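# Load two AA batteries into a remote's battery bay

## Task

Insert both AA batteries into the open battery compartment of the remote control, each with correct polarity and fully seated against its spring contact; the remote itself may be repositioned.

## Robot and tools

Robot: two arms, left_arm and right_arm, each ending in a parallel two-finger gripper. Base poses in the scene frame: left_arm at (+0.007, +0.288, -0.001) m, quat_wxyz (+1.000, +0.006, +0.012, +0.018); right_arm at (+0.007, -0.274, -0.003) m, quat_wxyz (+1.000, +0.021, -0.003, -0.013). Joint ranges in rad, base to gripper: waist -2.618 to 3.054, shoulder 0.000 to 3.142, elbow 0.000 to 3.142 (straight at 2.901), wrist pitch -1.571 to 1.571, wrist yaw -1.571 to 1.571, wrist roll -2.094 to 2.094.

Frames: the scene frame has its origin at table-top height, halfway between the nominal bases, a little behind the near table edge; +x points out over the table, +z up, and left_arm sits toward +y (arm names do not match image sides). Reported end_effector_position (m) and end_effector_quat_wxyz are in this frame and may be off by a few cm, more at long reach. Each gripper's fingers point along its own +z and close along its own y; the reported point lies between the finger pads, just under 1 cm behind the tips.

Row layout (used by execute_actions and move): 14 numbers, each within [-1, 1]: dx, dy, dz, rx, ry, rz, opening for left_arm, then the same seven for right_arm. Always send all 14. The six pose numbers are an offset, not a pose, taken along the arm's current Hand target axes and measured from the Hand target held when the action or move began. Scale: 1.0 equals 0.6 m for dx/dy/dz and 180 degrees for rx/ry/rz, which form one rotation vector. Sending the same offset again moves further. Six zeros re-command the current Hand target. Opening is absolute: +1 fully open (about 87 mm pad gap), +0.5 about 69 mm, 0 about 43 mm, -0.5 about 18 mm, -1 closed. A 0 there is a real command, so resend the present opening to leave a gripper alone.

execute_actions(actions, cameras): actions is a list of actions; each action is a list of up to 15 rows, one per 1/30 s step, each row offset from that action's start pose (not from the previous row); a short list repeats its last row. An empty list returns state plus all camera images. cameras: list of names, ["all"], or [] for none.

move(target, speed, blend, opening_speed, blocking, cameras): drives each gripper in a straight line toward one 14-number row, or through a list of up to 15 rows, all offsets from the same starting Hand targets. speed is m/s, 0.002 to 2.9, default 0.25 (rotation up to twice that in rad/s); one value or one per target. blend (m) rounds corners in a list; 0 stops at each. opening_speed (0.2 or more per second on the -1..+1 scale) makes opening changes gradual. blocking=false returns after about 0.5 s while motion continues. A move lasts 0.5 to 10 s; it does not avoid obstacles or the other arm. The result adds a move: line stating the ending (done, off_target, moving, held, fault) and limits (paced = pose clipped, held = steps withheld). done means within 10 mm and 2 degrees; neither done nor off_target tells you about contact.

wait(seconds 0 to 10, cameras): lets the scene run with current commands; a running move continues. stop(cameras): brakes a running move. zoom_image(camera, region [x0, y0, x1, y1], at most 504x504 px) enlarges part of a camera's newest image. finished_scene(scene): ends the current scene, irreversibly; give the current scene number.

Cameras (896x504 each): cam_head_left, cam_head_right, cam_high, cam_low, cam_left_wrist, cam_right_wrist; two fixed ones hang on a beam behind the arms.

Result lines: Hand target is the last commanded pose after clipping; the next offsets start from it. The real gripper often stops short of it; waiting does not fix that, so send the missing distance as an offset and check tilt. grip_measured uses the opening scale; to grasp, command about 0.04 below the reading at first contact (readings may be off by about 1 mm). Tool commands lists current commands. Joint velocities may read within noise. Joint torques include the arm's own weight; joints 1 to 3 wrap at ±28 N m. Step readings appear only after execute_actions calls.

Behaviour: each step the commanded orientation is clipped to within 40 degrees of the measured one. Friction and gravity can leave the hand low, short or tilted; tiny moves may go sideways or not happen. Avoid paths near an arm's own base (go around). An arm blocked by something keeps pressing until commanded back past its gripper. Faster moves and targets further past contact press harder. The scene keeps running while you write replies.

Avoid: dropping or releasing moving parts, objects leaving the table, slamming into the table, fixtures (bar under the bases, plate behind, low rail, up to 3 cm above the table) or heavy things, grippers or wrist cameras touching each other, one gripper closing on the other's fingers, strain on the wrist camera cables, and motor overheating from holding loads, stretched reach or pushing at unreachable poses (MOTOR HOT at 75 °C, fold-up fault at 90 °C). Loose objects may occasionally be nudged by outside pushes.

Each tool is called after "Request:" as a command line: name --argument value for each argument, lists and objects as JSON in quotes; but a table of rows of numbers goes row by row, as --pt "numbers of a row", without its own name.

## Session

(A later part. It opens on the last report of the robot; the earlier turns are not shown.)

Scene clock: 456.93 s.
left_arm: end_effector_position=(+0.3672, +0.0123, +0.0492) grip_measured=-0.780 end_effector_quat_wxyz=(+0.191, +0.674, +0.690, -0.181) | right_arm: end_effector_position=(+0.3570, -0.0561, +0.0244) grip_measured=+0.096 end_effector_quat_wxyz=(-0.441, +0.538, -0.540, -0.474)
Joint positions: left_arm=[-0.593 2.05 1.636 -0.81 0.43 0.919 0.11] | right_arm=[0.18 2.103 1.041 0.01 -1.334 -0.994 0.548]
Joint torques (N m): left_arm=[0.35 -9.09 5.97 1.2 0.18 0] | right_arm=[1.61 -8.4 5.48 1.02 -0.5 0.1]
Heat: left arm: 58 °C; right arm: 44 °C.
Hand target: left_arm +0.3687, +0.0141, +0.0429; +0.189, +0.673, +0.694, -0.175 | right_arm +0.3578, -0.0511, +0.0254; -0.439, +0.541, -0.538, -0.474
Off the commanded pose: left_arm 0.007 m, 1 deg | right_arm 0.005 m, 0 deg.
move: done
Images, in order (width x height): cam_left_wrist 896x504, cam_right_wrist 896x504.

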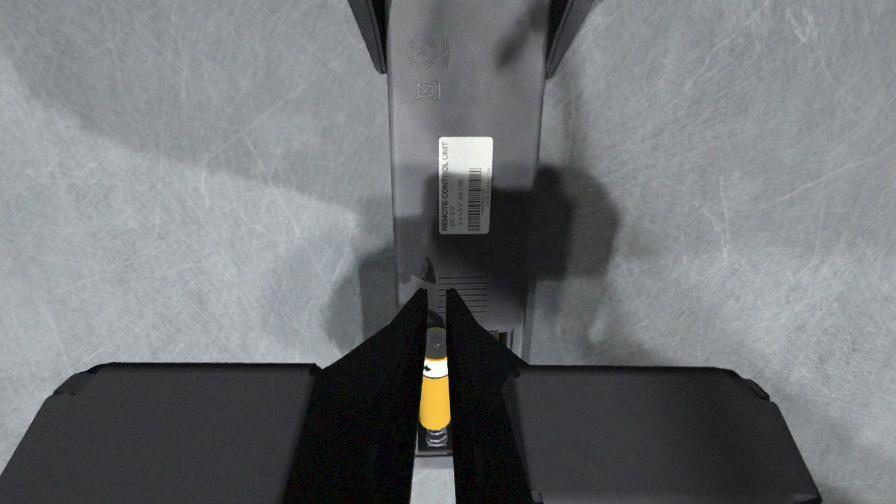

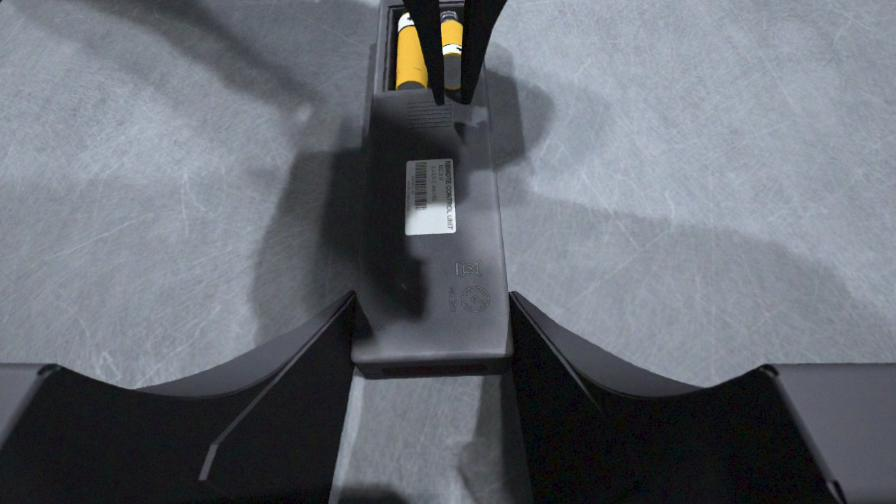

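Request:
move --pt "0.0222 0.0015 -0.0148 0 0 0 -0.78 0 0 -0.0100 0 0 0 0.0" --pt "0.0898 0.0072 -0.0302 0 0 0 -0.78 0 0 -0.0184 0 0 0 0.0" --speed '[0.08, 0.06]' --blend '[0.005, 0]' --cameras '["cam_right_wrist", "cam_left_wrist"]'

Request:
zoom_image --camera "cam_right_wrist" --region '[360, 0, 520, 120]'

Request:
zoom_image --camera "cam_left_wrist" --region '[340, 200, 540, 440]'

Scene clock: 467.83 s.
left_arm: end_effector_position=(+0.3677, +0.0310, +0.0412) grip_measured=-0.780 end_effector_quat_wxyz=(+0.219, +0.678, +0.666, -0.222) | right_arm: end_effector_position=(+0.3552, -0.0584, +0.0243) grip_measured=+0.096 end_effector_quat_wxyz=(-0.438, +0.542, -0.539, -0.473)
Joint positions: left_arm=[-0.511 2.01 1.517 -0.734 0.559 1.021 0.11] | right_arm=[0.176 2.103 1.06 -0.072 -1.334 -1.059 0.548]
Joint torques (N m): left_arm=[4.11 -10.73 3.85 0.54 -0.68 0.26] | right_arm=[-0.9 -8.65 6.12 0.53 -0.67 -0.19]
Heat: left arm: 58 °C; right arm: 44 °C.
Hand target: left_arm +0.3712, +0.0699, +0.0318; +0.188, +0.673, +0.694, -0.175 | right_arm +0.3583, -0.0621, +0.0272; -0.439, +0.541, -0.538, -0.474
Off the commanded pose: left_arm 0.040 m, 7 deg | right_arm 0.006 m, 0 deg.
move: off_target (left_arm)
Images, in order (width x height): cam_left_wrist 896x504, cam_right_wrist 896x504.

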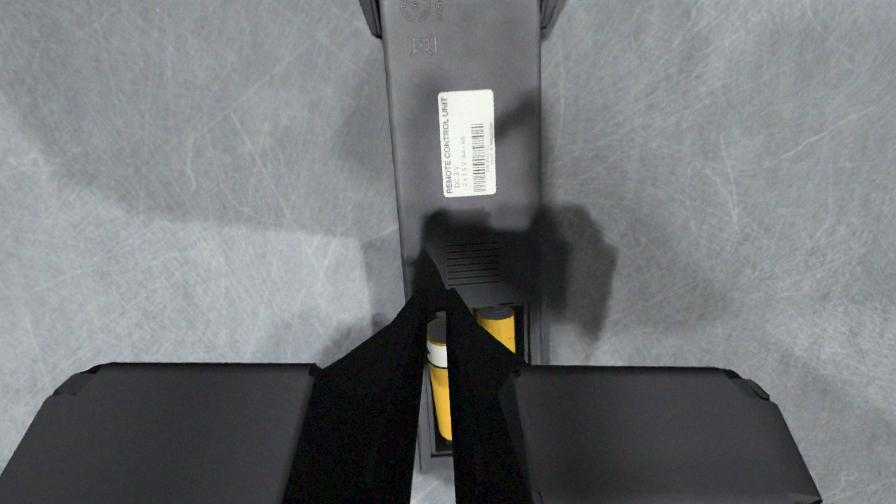

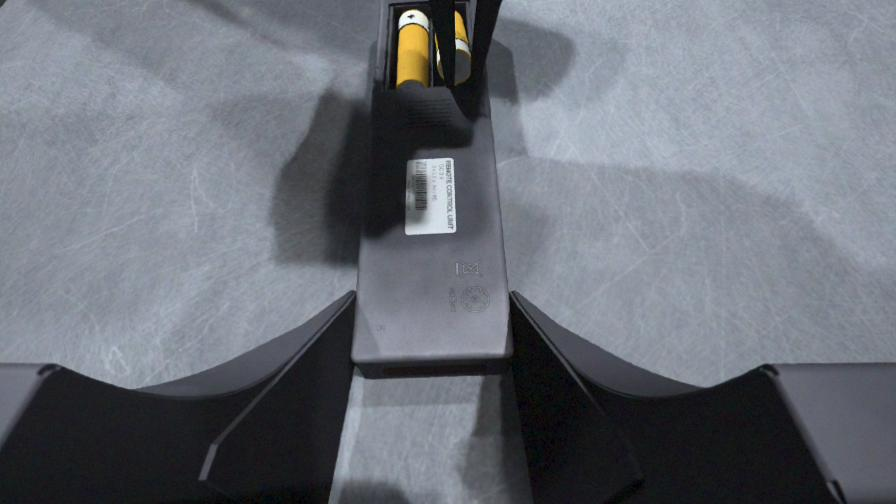

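Scaled by 3.150 from the camera's 896x504 image, which has a finer 1280x720 frame.

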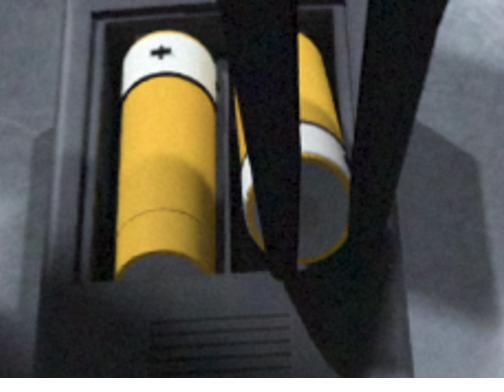

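Scaled by 2.100 from the camera's 896x504 image, which has a finer 1280x720 frame.

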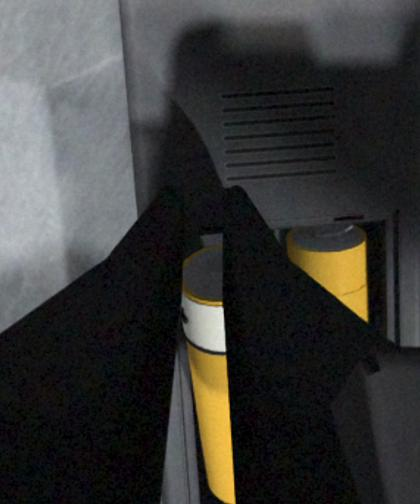

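Request:
move --pt "-0.0953 -0.0115 0.0002 0 0 0 -0.78 0 0 0 0 0 0 0.0" --pt "-0.0783 -0.0115 -0.0248 0 -0.0517 0 -0.35 0 0 0 0 0 0 0.0" --speed '[0.12, 0.12]' --opening_speed 0.8 --blend '[0.005, 0]' --cameras '["cam_right_wrist", "cam_left_wrist"]'

Request:
zoom_image --camera "cam_right_wrist" --region '[360, 0, 520, 120]'

Request:
zoom_image --camera "cam_left_wrist" --region '[340, 200, 540, 440]'

Scene clock: 498.20 s.
left_arm: end_effector_position=(+0.3638, +0.0387, +0.0538) grip_measured=-0.350 end_effector_quat_wxyz=(+0.221, +0.651, +0.689, -0.230) | right_arm: end_effector_position=(+0.3540, -0.0615, +0.0244) grip_measured=+0.096 end_effector_quat_wxyz=(-0.437, +0.539, -0.539, -0.476)
Joint positions: left_arm=[-0.492 1.966 1.5 -0.748 0.571 0.96 0.325] | right_arm=[0.167 2.103 1.06 -0.094 -1.342 -1.076 0.548]
Joint torques (N m): left_arm=[0.43 -12.16 5.53 1.25 0.53 0.17] | right_arm=[-0.01 -8.57 6.27 0.66 -0.57 -0.13]
Heat: left arm: 61 °C; right arm: 44 °C.
Hand target: left_arm +0.3650, +0.0363, +0.0679; +0.244, +0.656, +0.676, -0.229 | right_arm +0.3583, -0.0621, +0.0272; -0.439, +0.541, -0.538, -0.474
Off the commanded pose: left_arm 0.014 m, 3 deg | right_arm 0.005 m, 0 deg.
move: off_target (left_arm); target 2's new opening was sent with left_arm's hand 0.014 m and 3 deg from that target
Images, in order (width x height): cam_left_wrist 896x504, cam_right_wrist 896x504.

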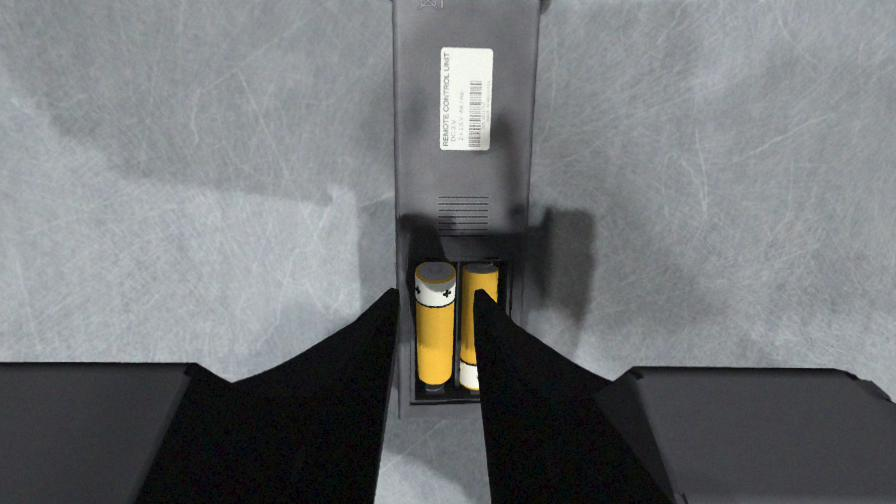

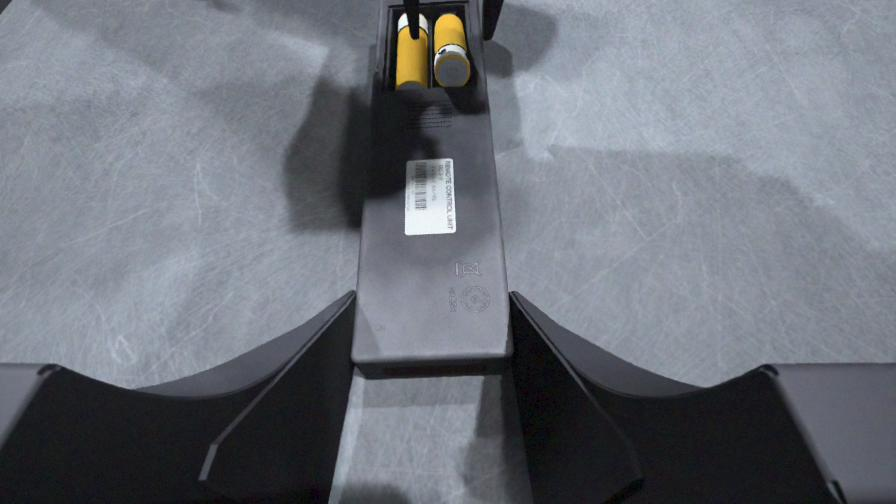

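Scaled by 3.150 from the camera's 896x504 image, which has a finer 1280x720 frame.

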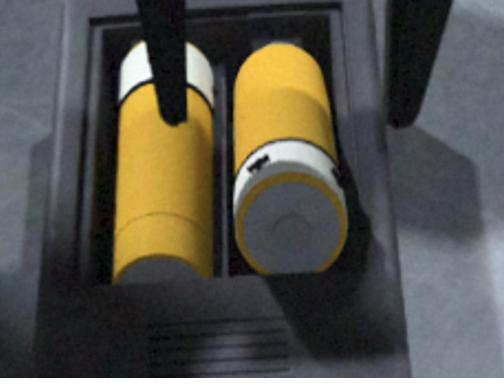

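Scaled by 2.100 from the camera's 896x504 image, which has a finer 1280x720 frame.

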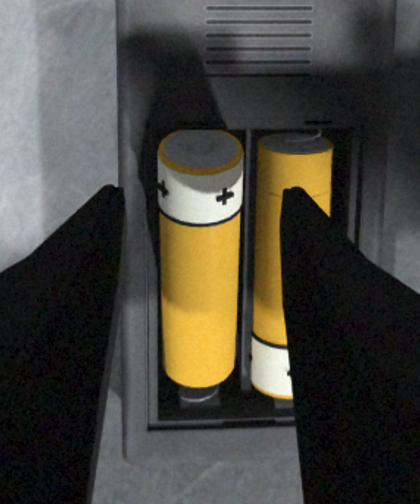

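Request:
move --pt "-0.0079 -0.0005 0.0148 0 0 0 -0.78 0 0 0 0 0 0 0.0" --pt "0.0141 -0.0021 0.0511 0 0 0 -0.78 0 0 0 0 0 0 0.0" --speed '[0.12, 0.1]' --opening_speed 0.8 --cameras '["cam_right_wrist", "cam_left_wrist"]'

Request:
zoom_image --camera "cam_right_wrist" --region '[360, 0, 520, 120]'

Request:
zoom_image --camera "cam_left_wrist" --region '[340, 200, 540, 440]'

Scene clock: 528.33 s.
left_arm: end_effector_position=(+0.3641, +0.0270, +0.0505) grip_measured=-0.780 end_effector_quat_wxyz=(+0.240, +0.650, +0.682, -0.234) | right_arm: end_effector_position=(+0.3550, -0.0629, +0.0243) grip_measured=+0.096 end_effector_quat_wxyz=(-0.439, +0.539, -0.540, -0.475)
Joint positions: left_arm=[-0.51 1.96 1.461 -0.665 0.583 0.933 0.11] | right_arm=[0.162 2.103 1.06 -0.095 -1.342 -1.08 0.548]
Joint torques (N m): left_arm=[-0.72 -8.02 3.88 1.69 0.27 0.09] | right_arm=[0.57 -8.53 6.27 0.67 -0.57 -0.09]
Heat: left arm: 64 °C; right arm: 44 °C.
Hand target: left_arm +0.3646, +0.0236, +0.0389; +0.244, +0.656, +0.676, -0.229 | right_arm +0.3582, -0.0620, +0.0272; -0.439, +0.541, -0.538, -0.474
Off the commanded pose: left_arm 0.012 m, 1 deg | right_arm 0.004 m, 0 deg.
move: off_target (left_arm)
Images, in order (width x height): cam_left_wrist 896x504, cam_right_wrist 896x504.

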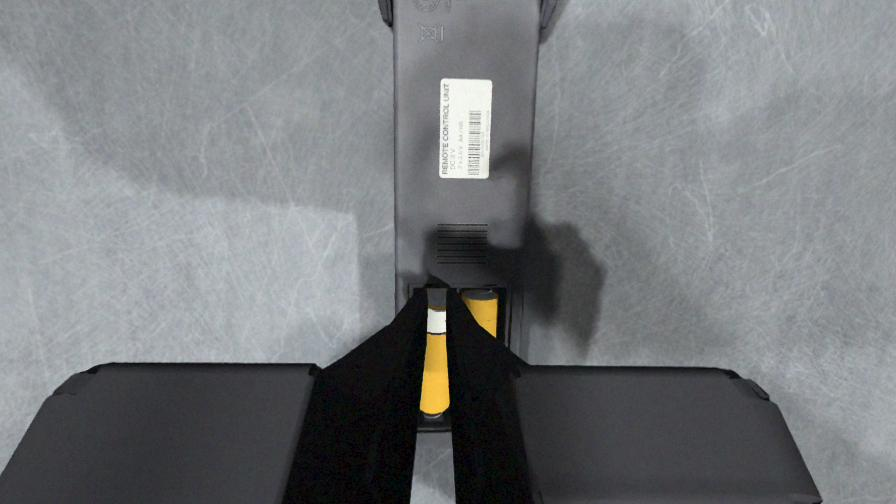

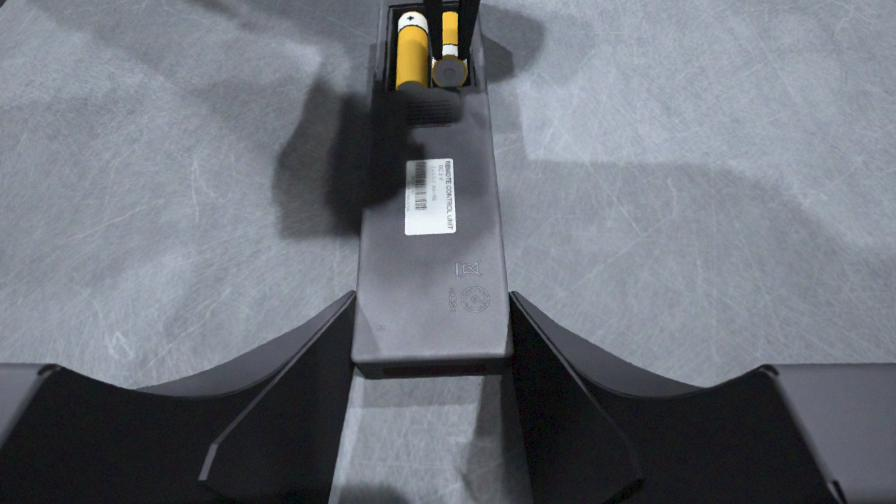

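Scaled by 3.150 from the camera's 896x504 image, which has a finer 1280x720 frame.

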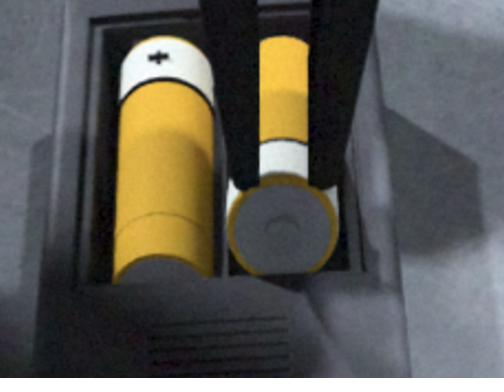

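Scaled by 2.100 from the camera's 896x504 image, which has a finer 1280x720 frame.

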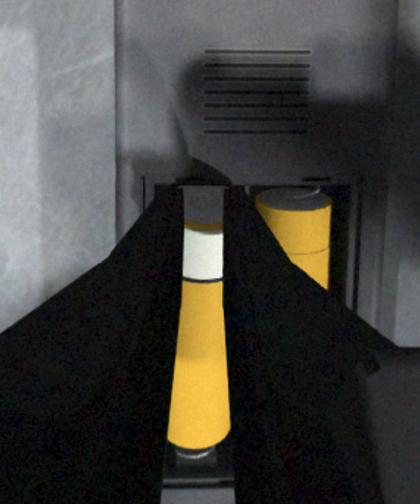

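Request:
move --pt "-0.0282 -0.0002 -0.0267 0 0 0 -0.78 0 0 0 0 0 0 0.0" --pt "-0.0110 0.0003 0.0 0 0 0 -0.78 0 0 0 0 0 0 0.0" --pt "0.0663 0.0042 -0.0307 0 0 0 -0.78 0 0 0 0 0 0 0.0" --speed '[0.12, 0.1, 0.06]' --cameras '["cam_right_wrist", "cam_left_wrist"]'

Request:
zoom_image --camera "cam_right_wrist" --region '[360, 0, 520, 120]'

Request:
zoom_image --camera "cam_left_wrist" --region '[340, 160, 540, 400]'

Scene clock: 549.40 s.
left_arm: end_effector_position=(+0.3633, +0.0353, +0.0385) grip_measured=-0.780 end_effector_quat_wxyz=(+0.269, +0.659, +0.649, -0.269) | right_arm: end_effector_position=(+0.3538, -0.0606, +0.0244) grip_measured=+0.096 end_effector_quat_wxyz=(-0.438, +0.541, -0.538, -0.475)
Joint positions: left_arm=[-0.453 1.956 1.371 -0.582 0.702 1.03 0.11] | right_arm=[0.169 2.103 1.061 -0.095 -1.341 -1.08 0.548]
Joint torques (N m): left_arm=[3.44 -10.07 4.18 0.68 -0.53 0.19] | right_arm=[-0.31 -8.55 6.2 0.67 -0.59 -0.09]
Heat: left arm: 62 °C; right arm: 44 °C.
Hand target: left_arm +0.3657, +0.0661, +0.0280; +0.244, +0.656, +0.676, -0.229 | right_arm +0.3583, -0.0621, +0.0272; -0.439, +0.541, -0.538, -0.474
Off the commanded pose: left_arm 0.033 m, 6 deg | right_arm 0.005 m, 0 deg.
move: off_target (left_arm)
Images, in order (width x height): cam_left_wrist 896x504, cam_right_wrist 896x504.

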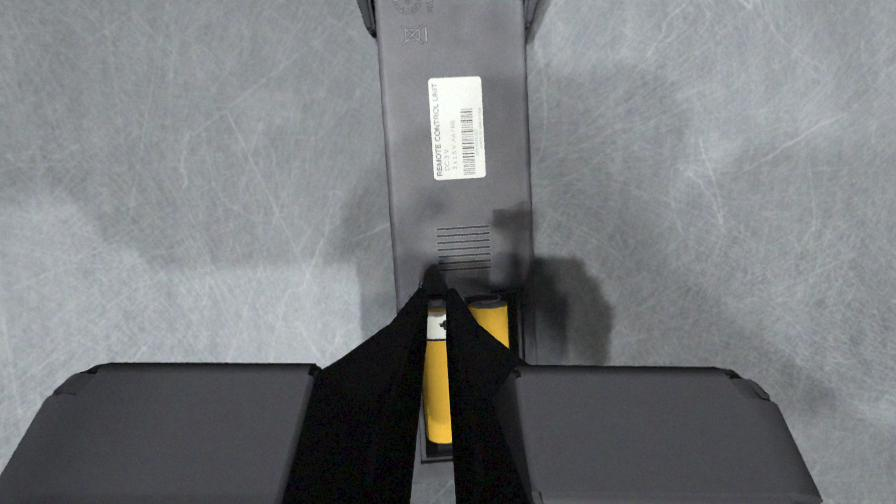

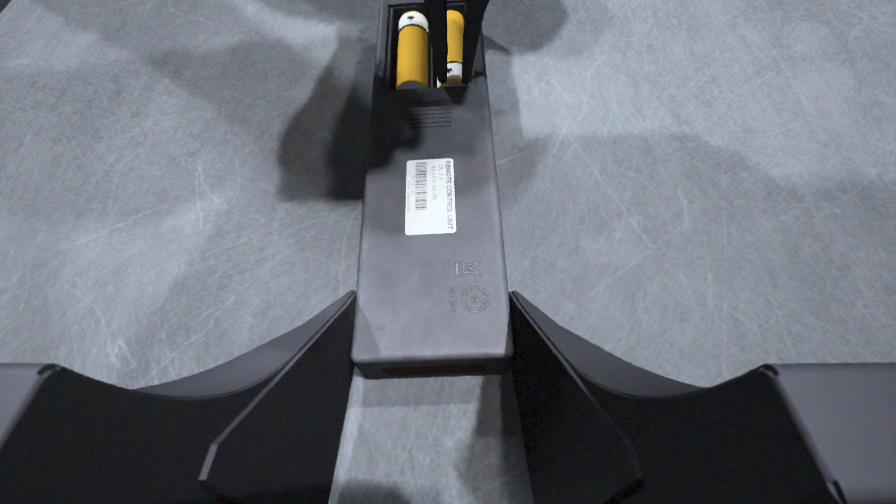

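Scaled by 3.150 from the camera's 896x504 image, which has a finer 1280x720 frame.

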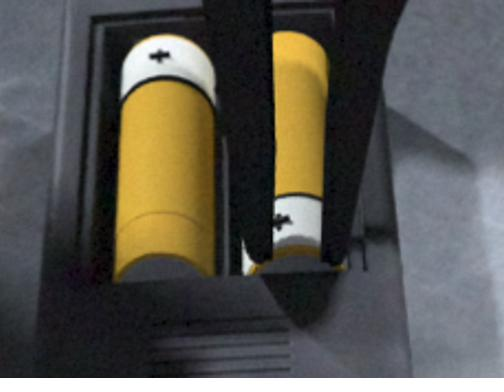

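Scaled by 2.100 from the camera's 896x504 image, which has a finer 1280x720 frame.

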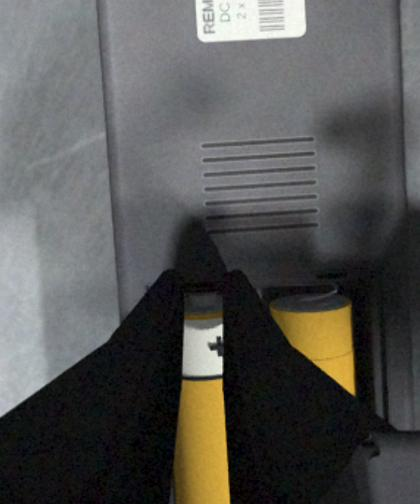

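Request:
move --pt "-0.0686 -0.0043 -0.0129 0 0 0 -0.78 0 0 0 0 0 0 0.0" --pt "-0.0574 -0.0060 -0.0006 0 0 0 -0.78 0 0 0 0 0 0 0.0" --speed '[0.12, 0.1]' --blend '[0.003, 0]' --cameras '["cam_right_wrist", "cam_left_wrist"]'

Request:
zoom_image --camera "cam_right_wrist" --region '[360, 0, 520, 120]'

Request:
zoom_image --camera "cam_left_wrist" --region '[340, 200, 540, 440]'

Scene clock: 565.20 s.
left_arm: end_effector_position=(+0.3605, +0.0384, +0.0412) grip_measured=-0.780 end_effector_quat_wxyz=(+0.241, +0.655, +0.674, -0.240) | right_arm: end_effector_position=(+0.3535, -0.0609, +0.0244) grip_measured=+0.096 end_effector_quat_wxyz=(-0.437, +0.540, -0.539, -0.476)
Joint positions: left_arm=[-0.482 1.949 1.406 -0.644 0.61 0.982 0.11] | right_arm=[0.169 2.103 1.061 -0.098 -1.342 -1.08 0.548]
Joint torques (N m): left_arm=[-0.02 -10.14 8.17 0.92 0.14 -0.02] | right_arm=[-0.17 -8.54 6.28 0.69 -0.57 -0.1]
Heat: left arm: 63 °C; right arm: 45 °C.
Hand target: left_arm +0.3628, +0.0395, +0.0500; +0.244, +0.656, +0.676, -0.229 | right_arm +0.3582, -0.0620, +0.0272; -0.439, +0.541, -0.538, -0.474
Off the commanded pose: left_arm 0.009 m, 1 deg | right_arm 0.006 m, 0 deg.
move: done
Images, in order (width x height): cam_left_wrist 896x504, cam_right_wrist 896x504.

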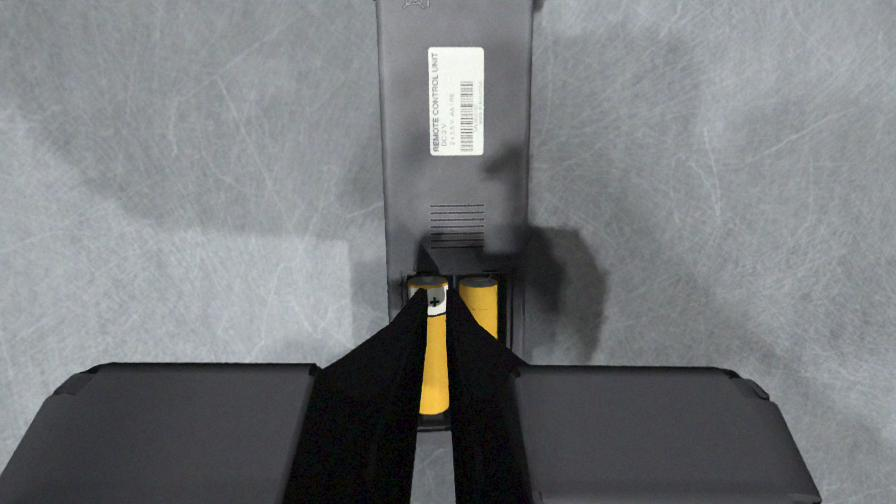

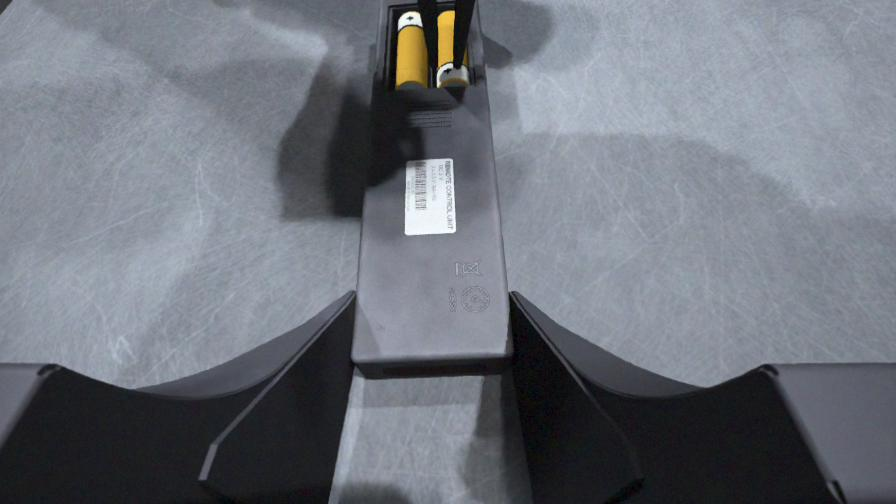

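Scaled by 3.150 from the camera's 896x504 image, which has a finer 1280x720 frame.

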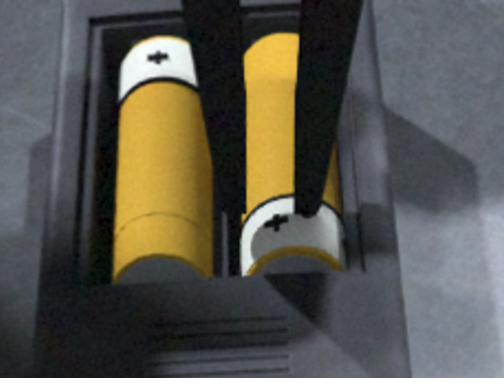

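Scaled by 2.100 from the camera's 896x504 image, which has a finer 1280x720 frame.

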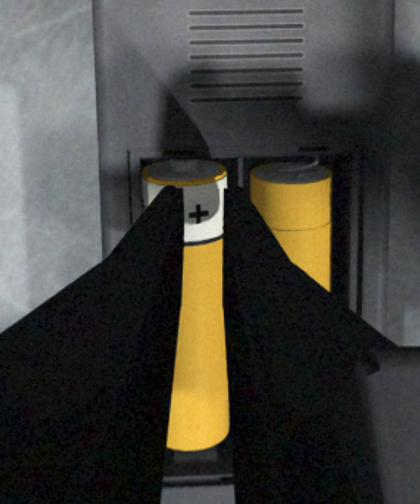

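Request:
move --target '[-0.0128, 0.0083, -0.0153, 0, 0, 0, -0.78, 0, 0, 0, 0, 0, 0, 0.0]' --speed 0.1

Scene clock: 574.03 s.
left_arm: end_effector_position=(+0.3617, +0.0391, +0.0499) grip_measured=-0.780 end_effector_quat_wxyz=(+0.235, +0.655, +0.678, -0.239) | right_arm: end_effector_position=(+0.3535, -0.0609, +0.0244) grip_measured=+0.096 end_effector_quat_wxyz=(-0.437, +0.540, -0.539, -0.476)
Joint positions: left_arm=[-0.482 1.949 1.447 -0.696 0.603 0.981 0.11] | right_arm=[0.169 2.103 1.061 -0.098 -1.342 -1.08 0.548]
Joint torques (N m): left_arm=[0.46 -9.94 9.69 0.86 0.25 0.05] | right_arm=[-0.16 -8.54 6.26 0.69 -0.57 -0.09]
Heat: left arm: 63 °C; right arm: 45 °C.
Hand target: left_arm +0.3677, +0.0395, +0.0620; +0.244, +0.656, +0.676, -0.229 | right_arm +0.3582, -0.0620, +0.0272; -0.439, +0.541, -0.538, -0.474
Off the commanded pose: left_arm 0.014 m, 1 deg | right_arm 0.006 m, 0 deg.
move: off_target (left_arm)

Request:
move --target '[0.0444, -0.0067, 0.0543, 0, 0, 0, -0.78, 0, 0, 0, 0, 0, 0, 0.0]' --speed 0.06 --cameras '["cam_right_wrist", "cam_left_wrist"]'

Request:
zoom_image --camera "cam_right_wrist" --region '[360, 0, 520, 120]'

Request:
zoom_image --camera "cam_left_wrist" --region '[340, 200, 540, 440]'

Scene clock: 581.80 s.
left_arm: end_effector_position=(+0.3647, +0.0365, +0.0388) grip_measured=-0.780 end_effector_quat_wxyz=(+0.252, +0.654, +0.673, -0.237) | right_arm: end_effector_position=(+0.3547, -0.0627, +0.0243) grip_measured=+0.096 end_effector_quat_wxyz=(-0.439, +0.539, -0.539, -0.475)
Joint positions: left_arm=[-0.482 1.95 1.389 -0.6 0.61 0.973 0.11] | right_arm=[0.163 2.103 1.061 -0.098 -1.342 -1.082 0.548]
Joint torques (N m): left_arm=[0.03 -6.91 3.56 1.59 0.13 0.1] | right_arm=[0.4 -8.53 6.23 0.7 -0.57 -0.07]
Heat: left arm: 63 °C; right arm: 45 °C.
Hand target: left_arm +0.3641, +0.0394, +0.0200; +0.244, +0.656, +0.676, -0.229 | right_arm +0.3583, -0.0621, +0.0272; -0.439, +0.541, -0.538, -0.474
Off the commanded pose: left_arm 0.019 m, 1 deg | right_arm 0.005 m, 0 deg.
move: off_target (left_arm)
Images, in order (width x height): cam_left_wrist 896x504, cam_right_wrist 896x504.

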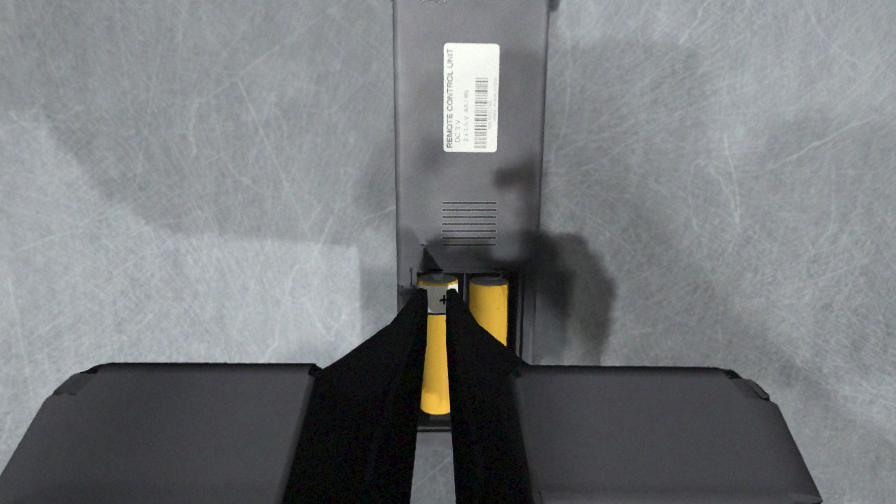

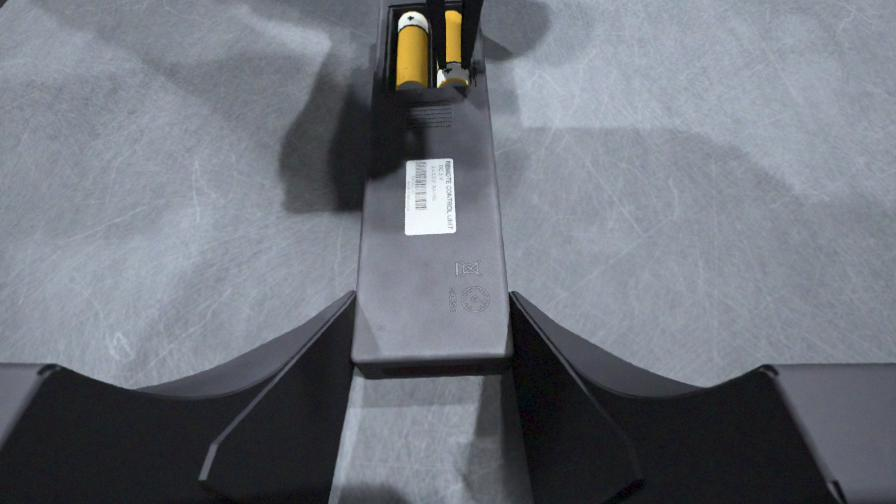

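Scaled by 3.150 from the camera's 896x504 image, which has a finer 1280x720 frame.

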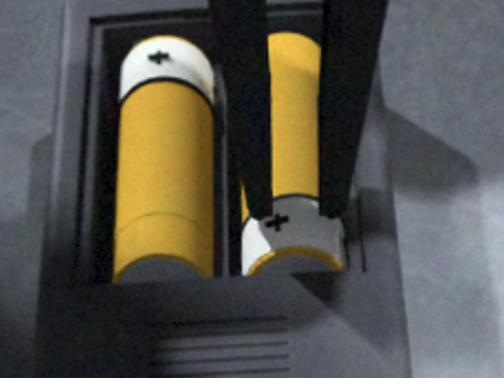

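Scaled by 2.100 from the camera's 896x504 image, which has a finer 1280x720 frame.

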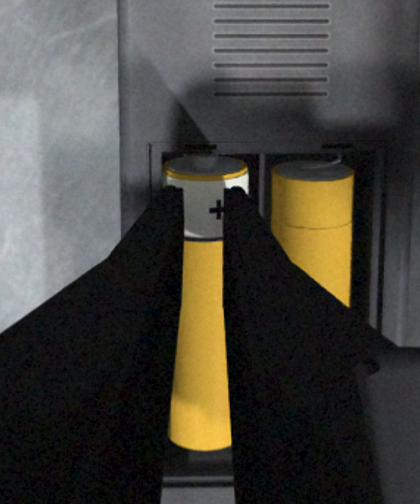

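Request:
move --target '[0.0330, 0.0, 0.0075, 0, 0, 0, -0.78, 0, 0, 0, 0, 0, 0, 0.0]' --speed 0.05 --cameras '["cam_right_wrist", "cam_left_wrist"]'

Request:
zoom_image --camera "cam_right_wrist" --region '[360, 0, 520, 120]'

Scene clock: 597.10 s.
left_arm: end_effector_position=(+0.3646, +0.0381, +0.0377) grip_measured=-0.780 end_effector_quat_wxyz=(+0.271, +0.648, +0.664, -0.258) | right_arm: end_effector_position=(+0.3547, -0.0627, +0.0243) grip_measured=+0.096 end_effector_quat_wxyz=(-0.439, +0.539, -0.539, -0.475)
Joint positions: left_arm=[-0.455 1.939 1.345 -0.548 0.672 0.985 0.11] | right_arm=[0.163 2.103 1.061 -0.098 -1.342 -1.082 0.548]
Joint torques (N m): left_arm=[0.38 -5.56 2.54 1.45 -0.35 0.31] | right_arm=[0.38 -8.53 6.24 0.7 -0.57 -0.07]
Heat: left arm: 61 °C; right arm: 45 °C.
Hand target: left_arm +0.3638, +0.0520, +0.0039; +0.244, +0.656, +0.676, -0.229 | right_arm +0.3583, -0.0620, +0.0272; -0.439, +0.541, -0.538, -0.474
Off the commanded pose: left_arm 0.036 m, 5 deg | right_arm 0.005 m, 0 deg.
move: off_target (left_arm)
Images, in order (width x height): cam_left_wrist 896x504, cam_right_wrist 896x504.

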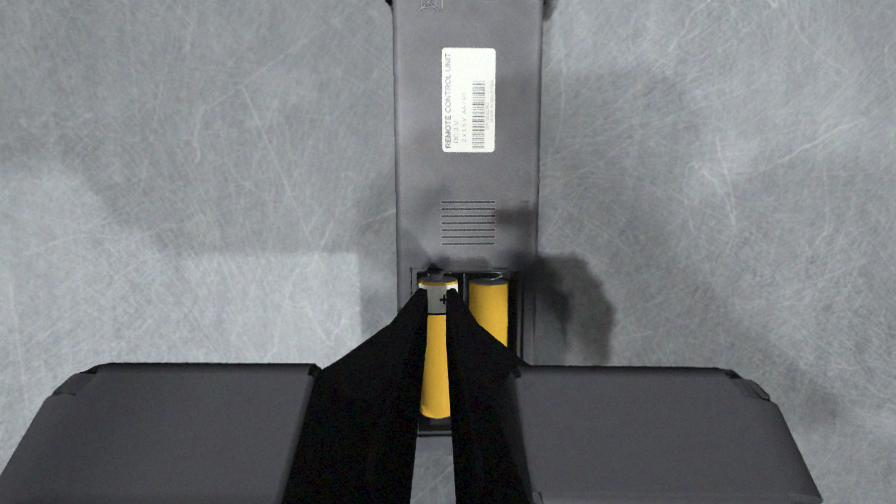

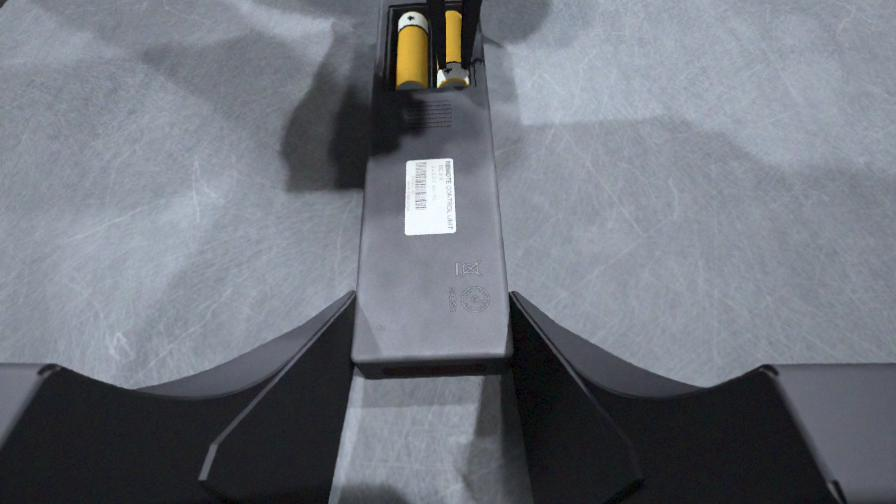

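Scaled by 3.150 from the camera's 896x504 image, which has a finer 1280x720 frame.

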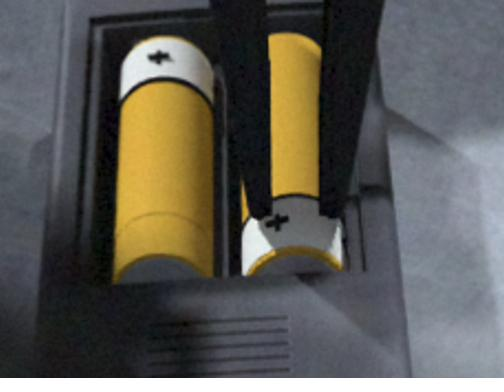

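Request:
move --pt "-0.0766 -0.0005 -0.0583 0 0 0 -0.78 0.0049 0.0060 -0.0002 0 0 0 0.0" --pt "-0.0788 -0.0033 -0.2498 0 0 0 -0.78 0.0049 0.0060 -0.0002 0 0 0 0.35" --pt "-0.0788 -0.0033 -0.2498 0 0 0 -0.78 0.0049 0.0060 -0.1002 0 0 0 0.35" --speed '[0.1, 0.25, 0.15]' --opening_speed 0.8 --blend '[0.01, 0, 0]' --cameras '["cam_right_wrist", "cam_left_wrist"]'

Request:
zoom_image --camera "cam_left_wrist" --region '[350, 60, 530, 260]'

Request:
zoom_image --camera "cam_right_wrist" --region '[360, 0, 520, 120]'

Scene clock: 625.83 s.
left_arm: end_effector_position=(+0.3570, +0.1123, +0.1375) grip_measured=-0.780 end_effector_quat_wxyz=(+0.232, +0.652, +0.685, -0.229) | right_arm: end_effector_position=(+0.3542, -0.1243, +0.0343) grip_measured=+0.350 end_effector_quat_wxyz=(-0.440, +0.538, -0.543, -0.472)
Joint positions: left_arm=[-0.311 1.814 1.63 -1.125 0.633 1.167 0.11] | right_arm=[-0.007 2.196 1.314 -0.981 -1.35 -1.821 0.675]
Joint torques (N m): left_arm=[0.38 -8.57 9.95 0.66 0.53 0.15] | right_arm=[0.96 -7.65 6.31 -0.17 -0.62 -0.21]
Heat: left arm: 59 °C; right arm: 45 °C.
Hand target: left_arm +0.3585, +0.1098, +0.1500; +0.244, +0.656, +0.676, -0.229 | right_arm +0.3570, -0.1219, +0.0343; -0.439, +0.541, -0.538, -0.474
Off the commanded pose: left_arm 0.013 m, 2 deg | right_arm 0.004 m, 1 deg.
move: off_target (left_arm)
Images, in order (width x height): cam_left_wrist 896x504, cam_right_wrist 896x504.

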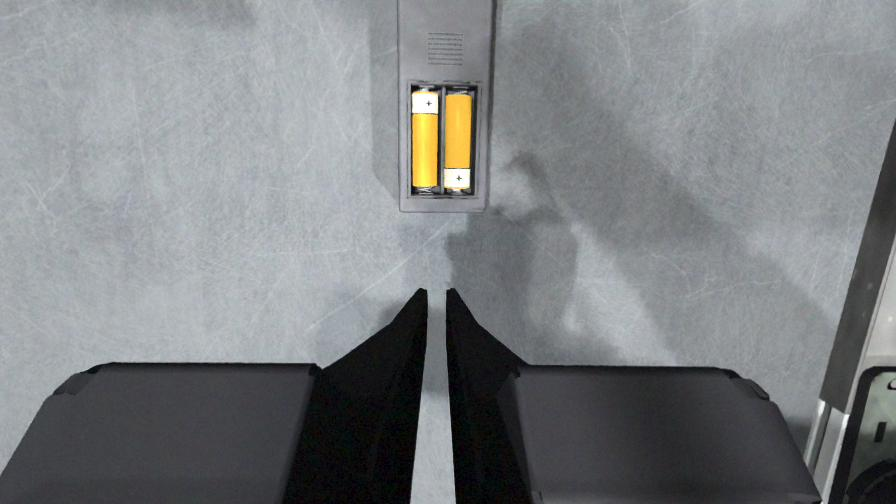

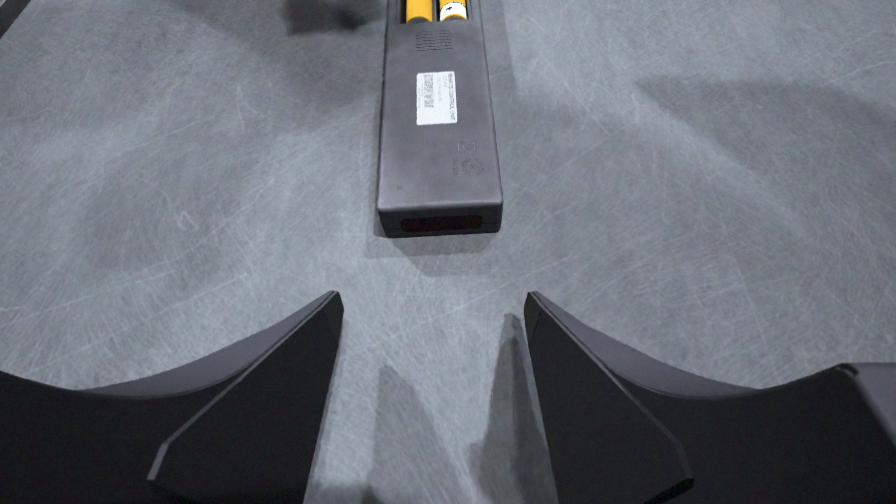

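Scaled by 2.520 from the camera's 896x504 image, which has a finer 1280x720 frame.

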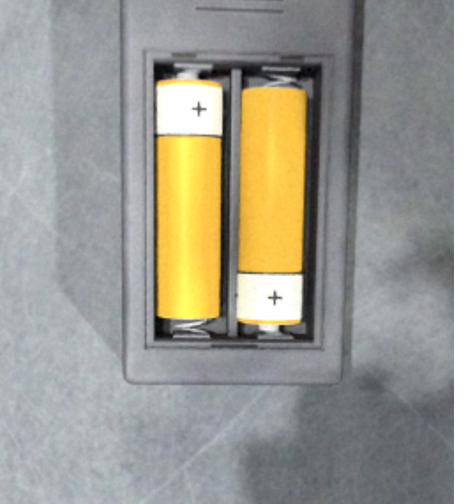

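Scaled by 3.150 from the camera's 896x504 image, which has a finer 1280x720 frame.

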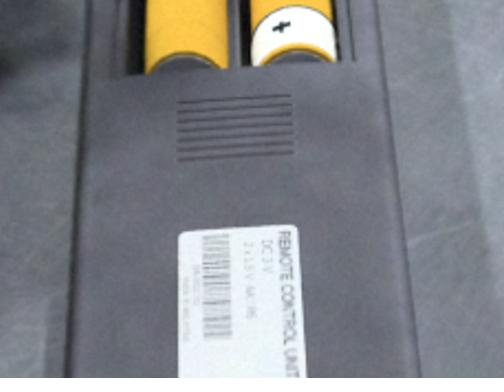

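Request:
finished_scene --scene 2

The scene is finished: the task was done.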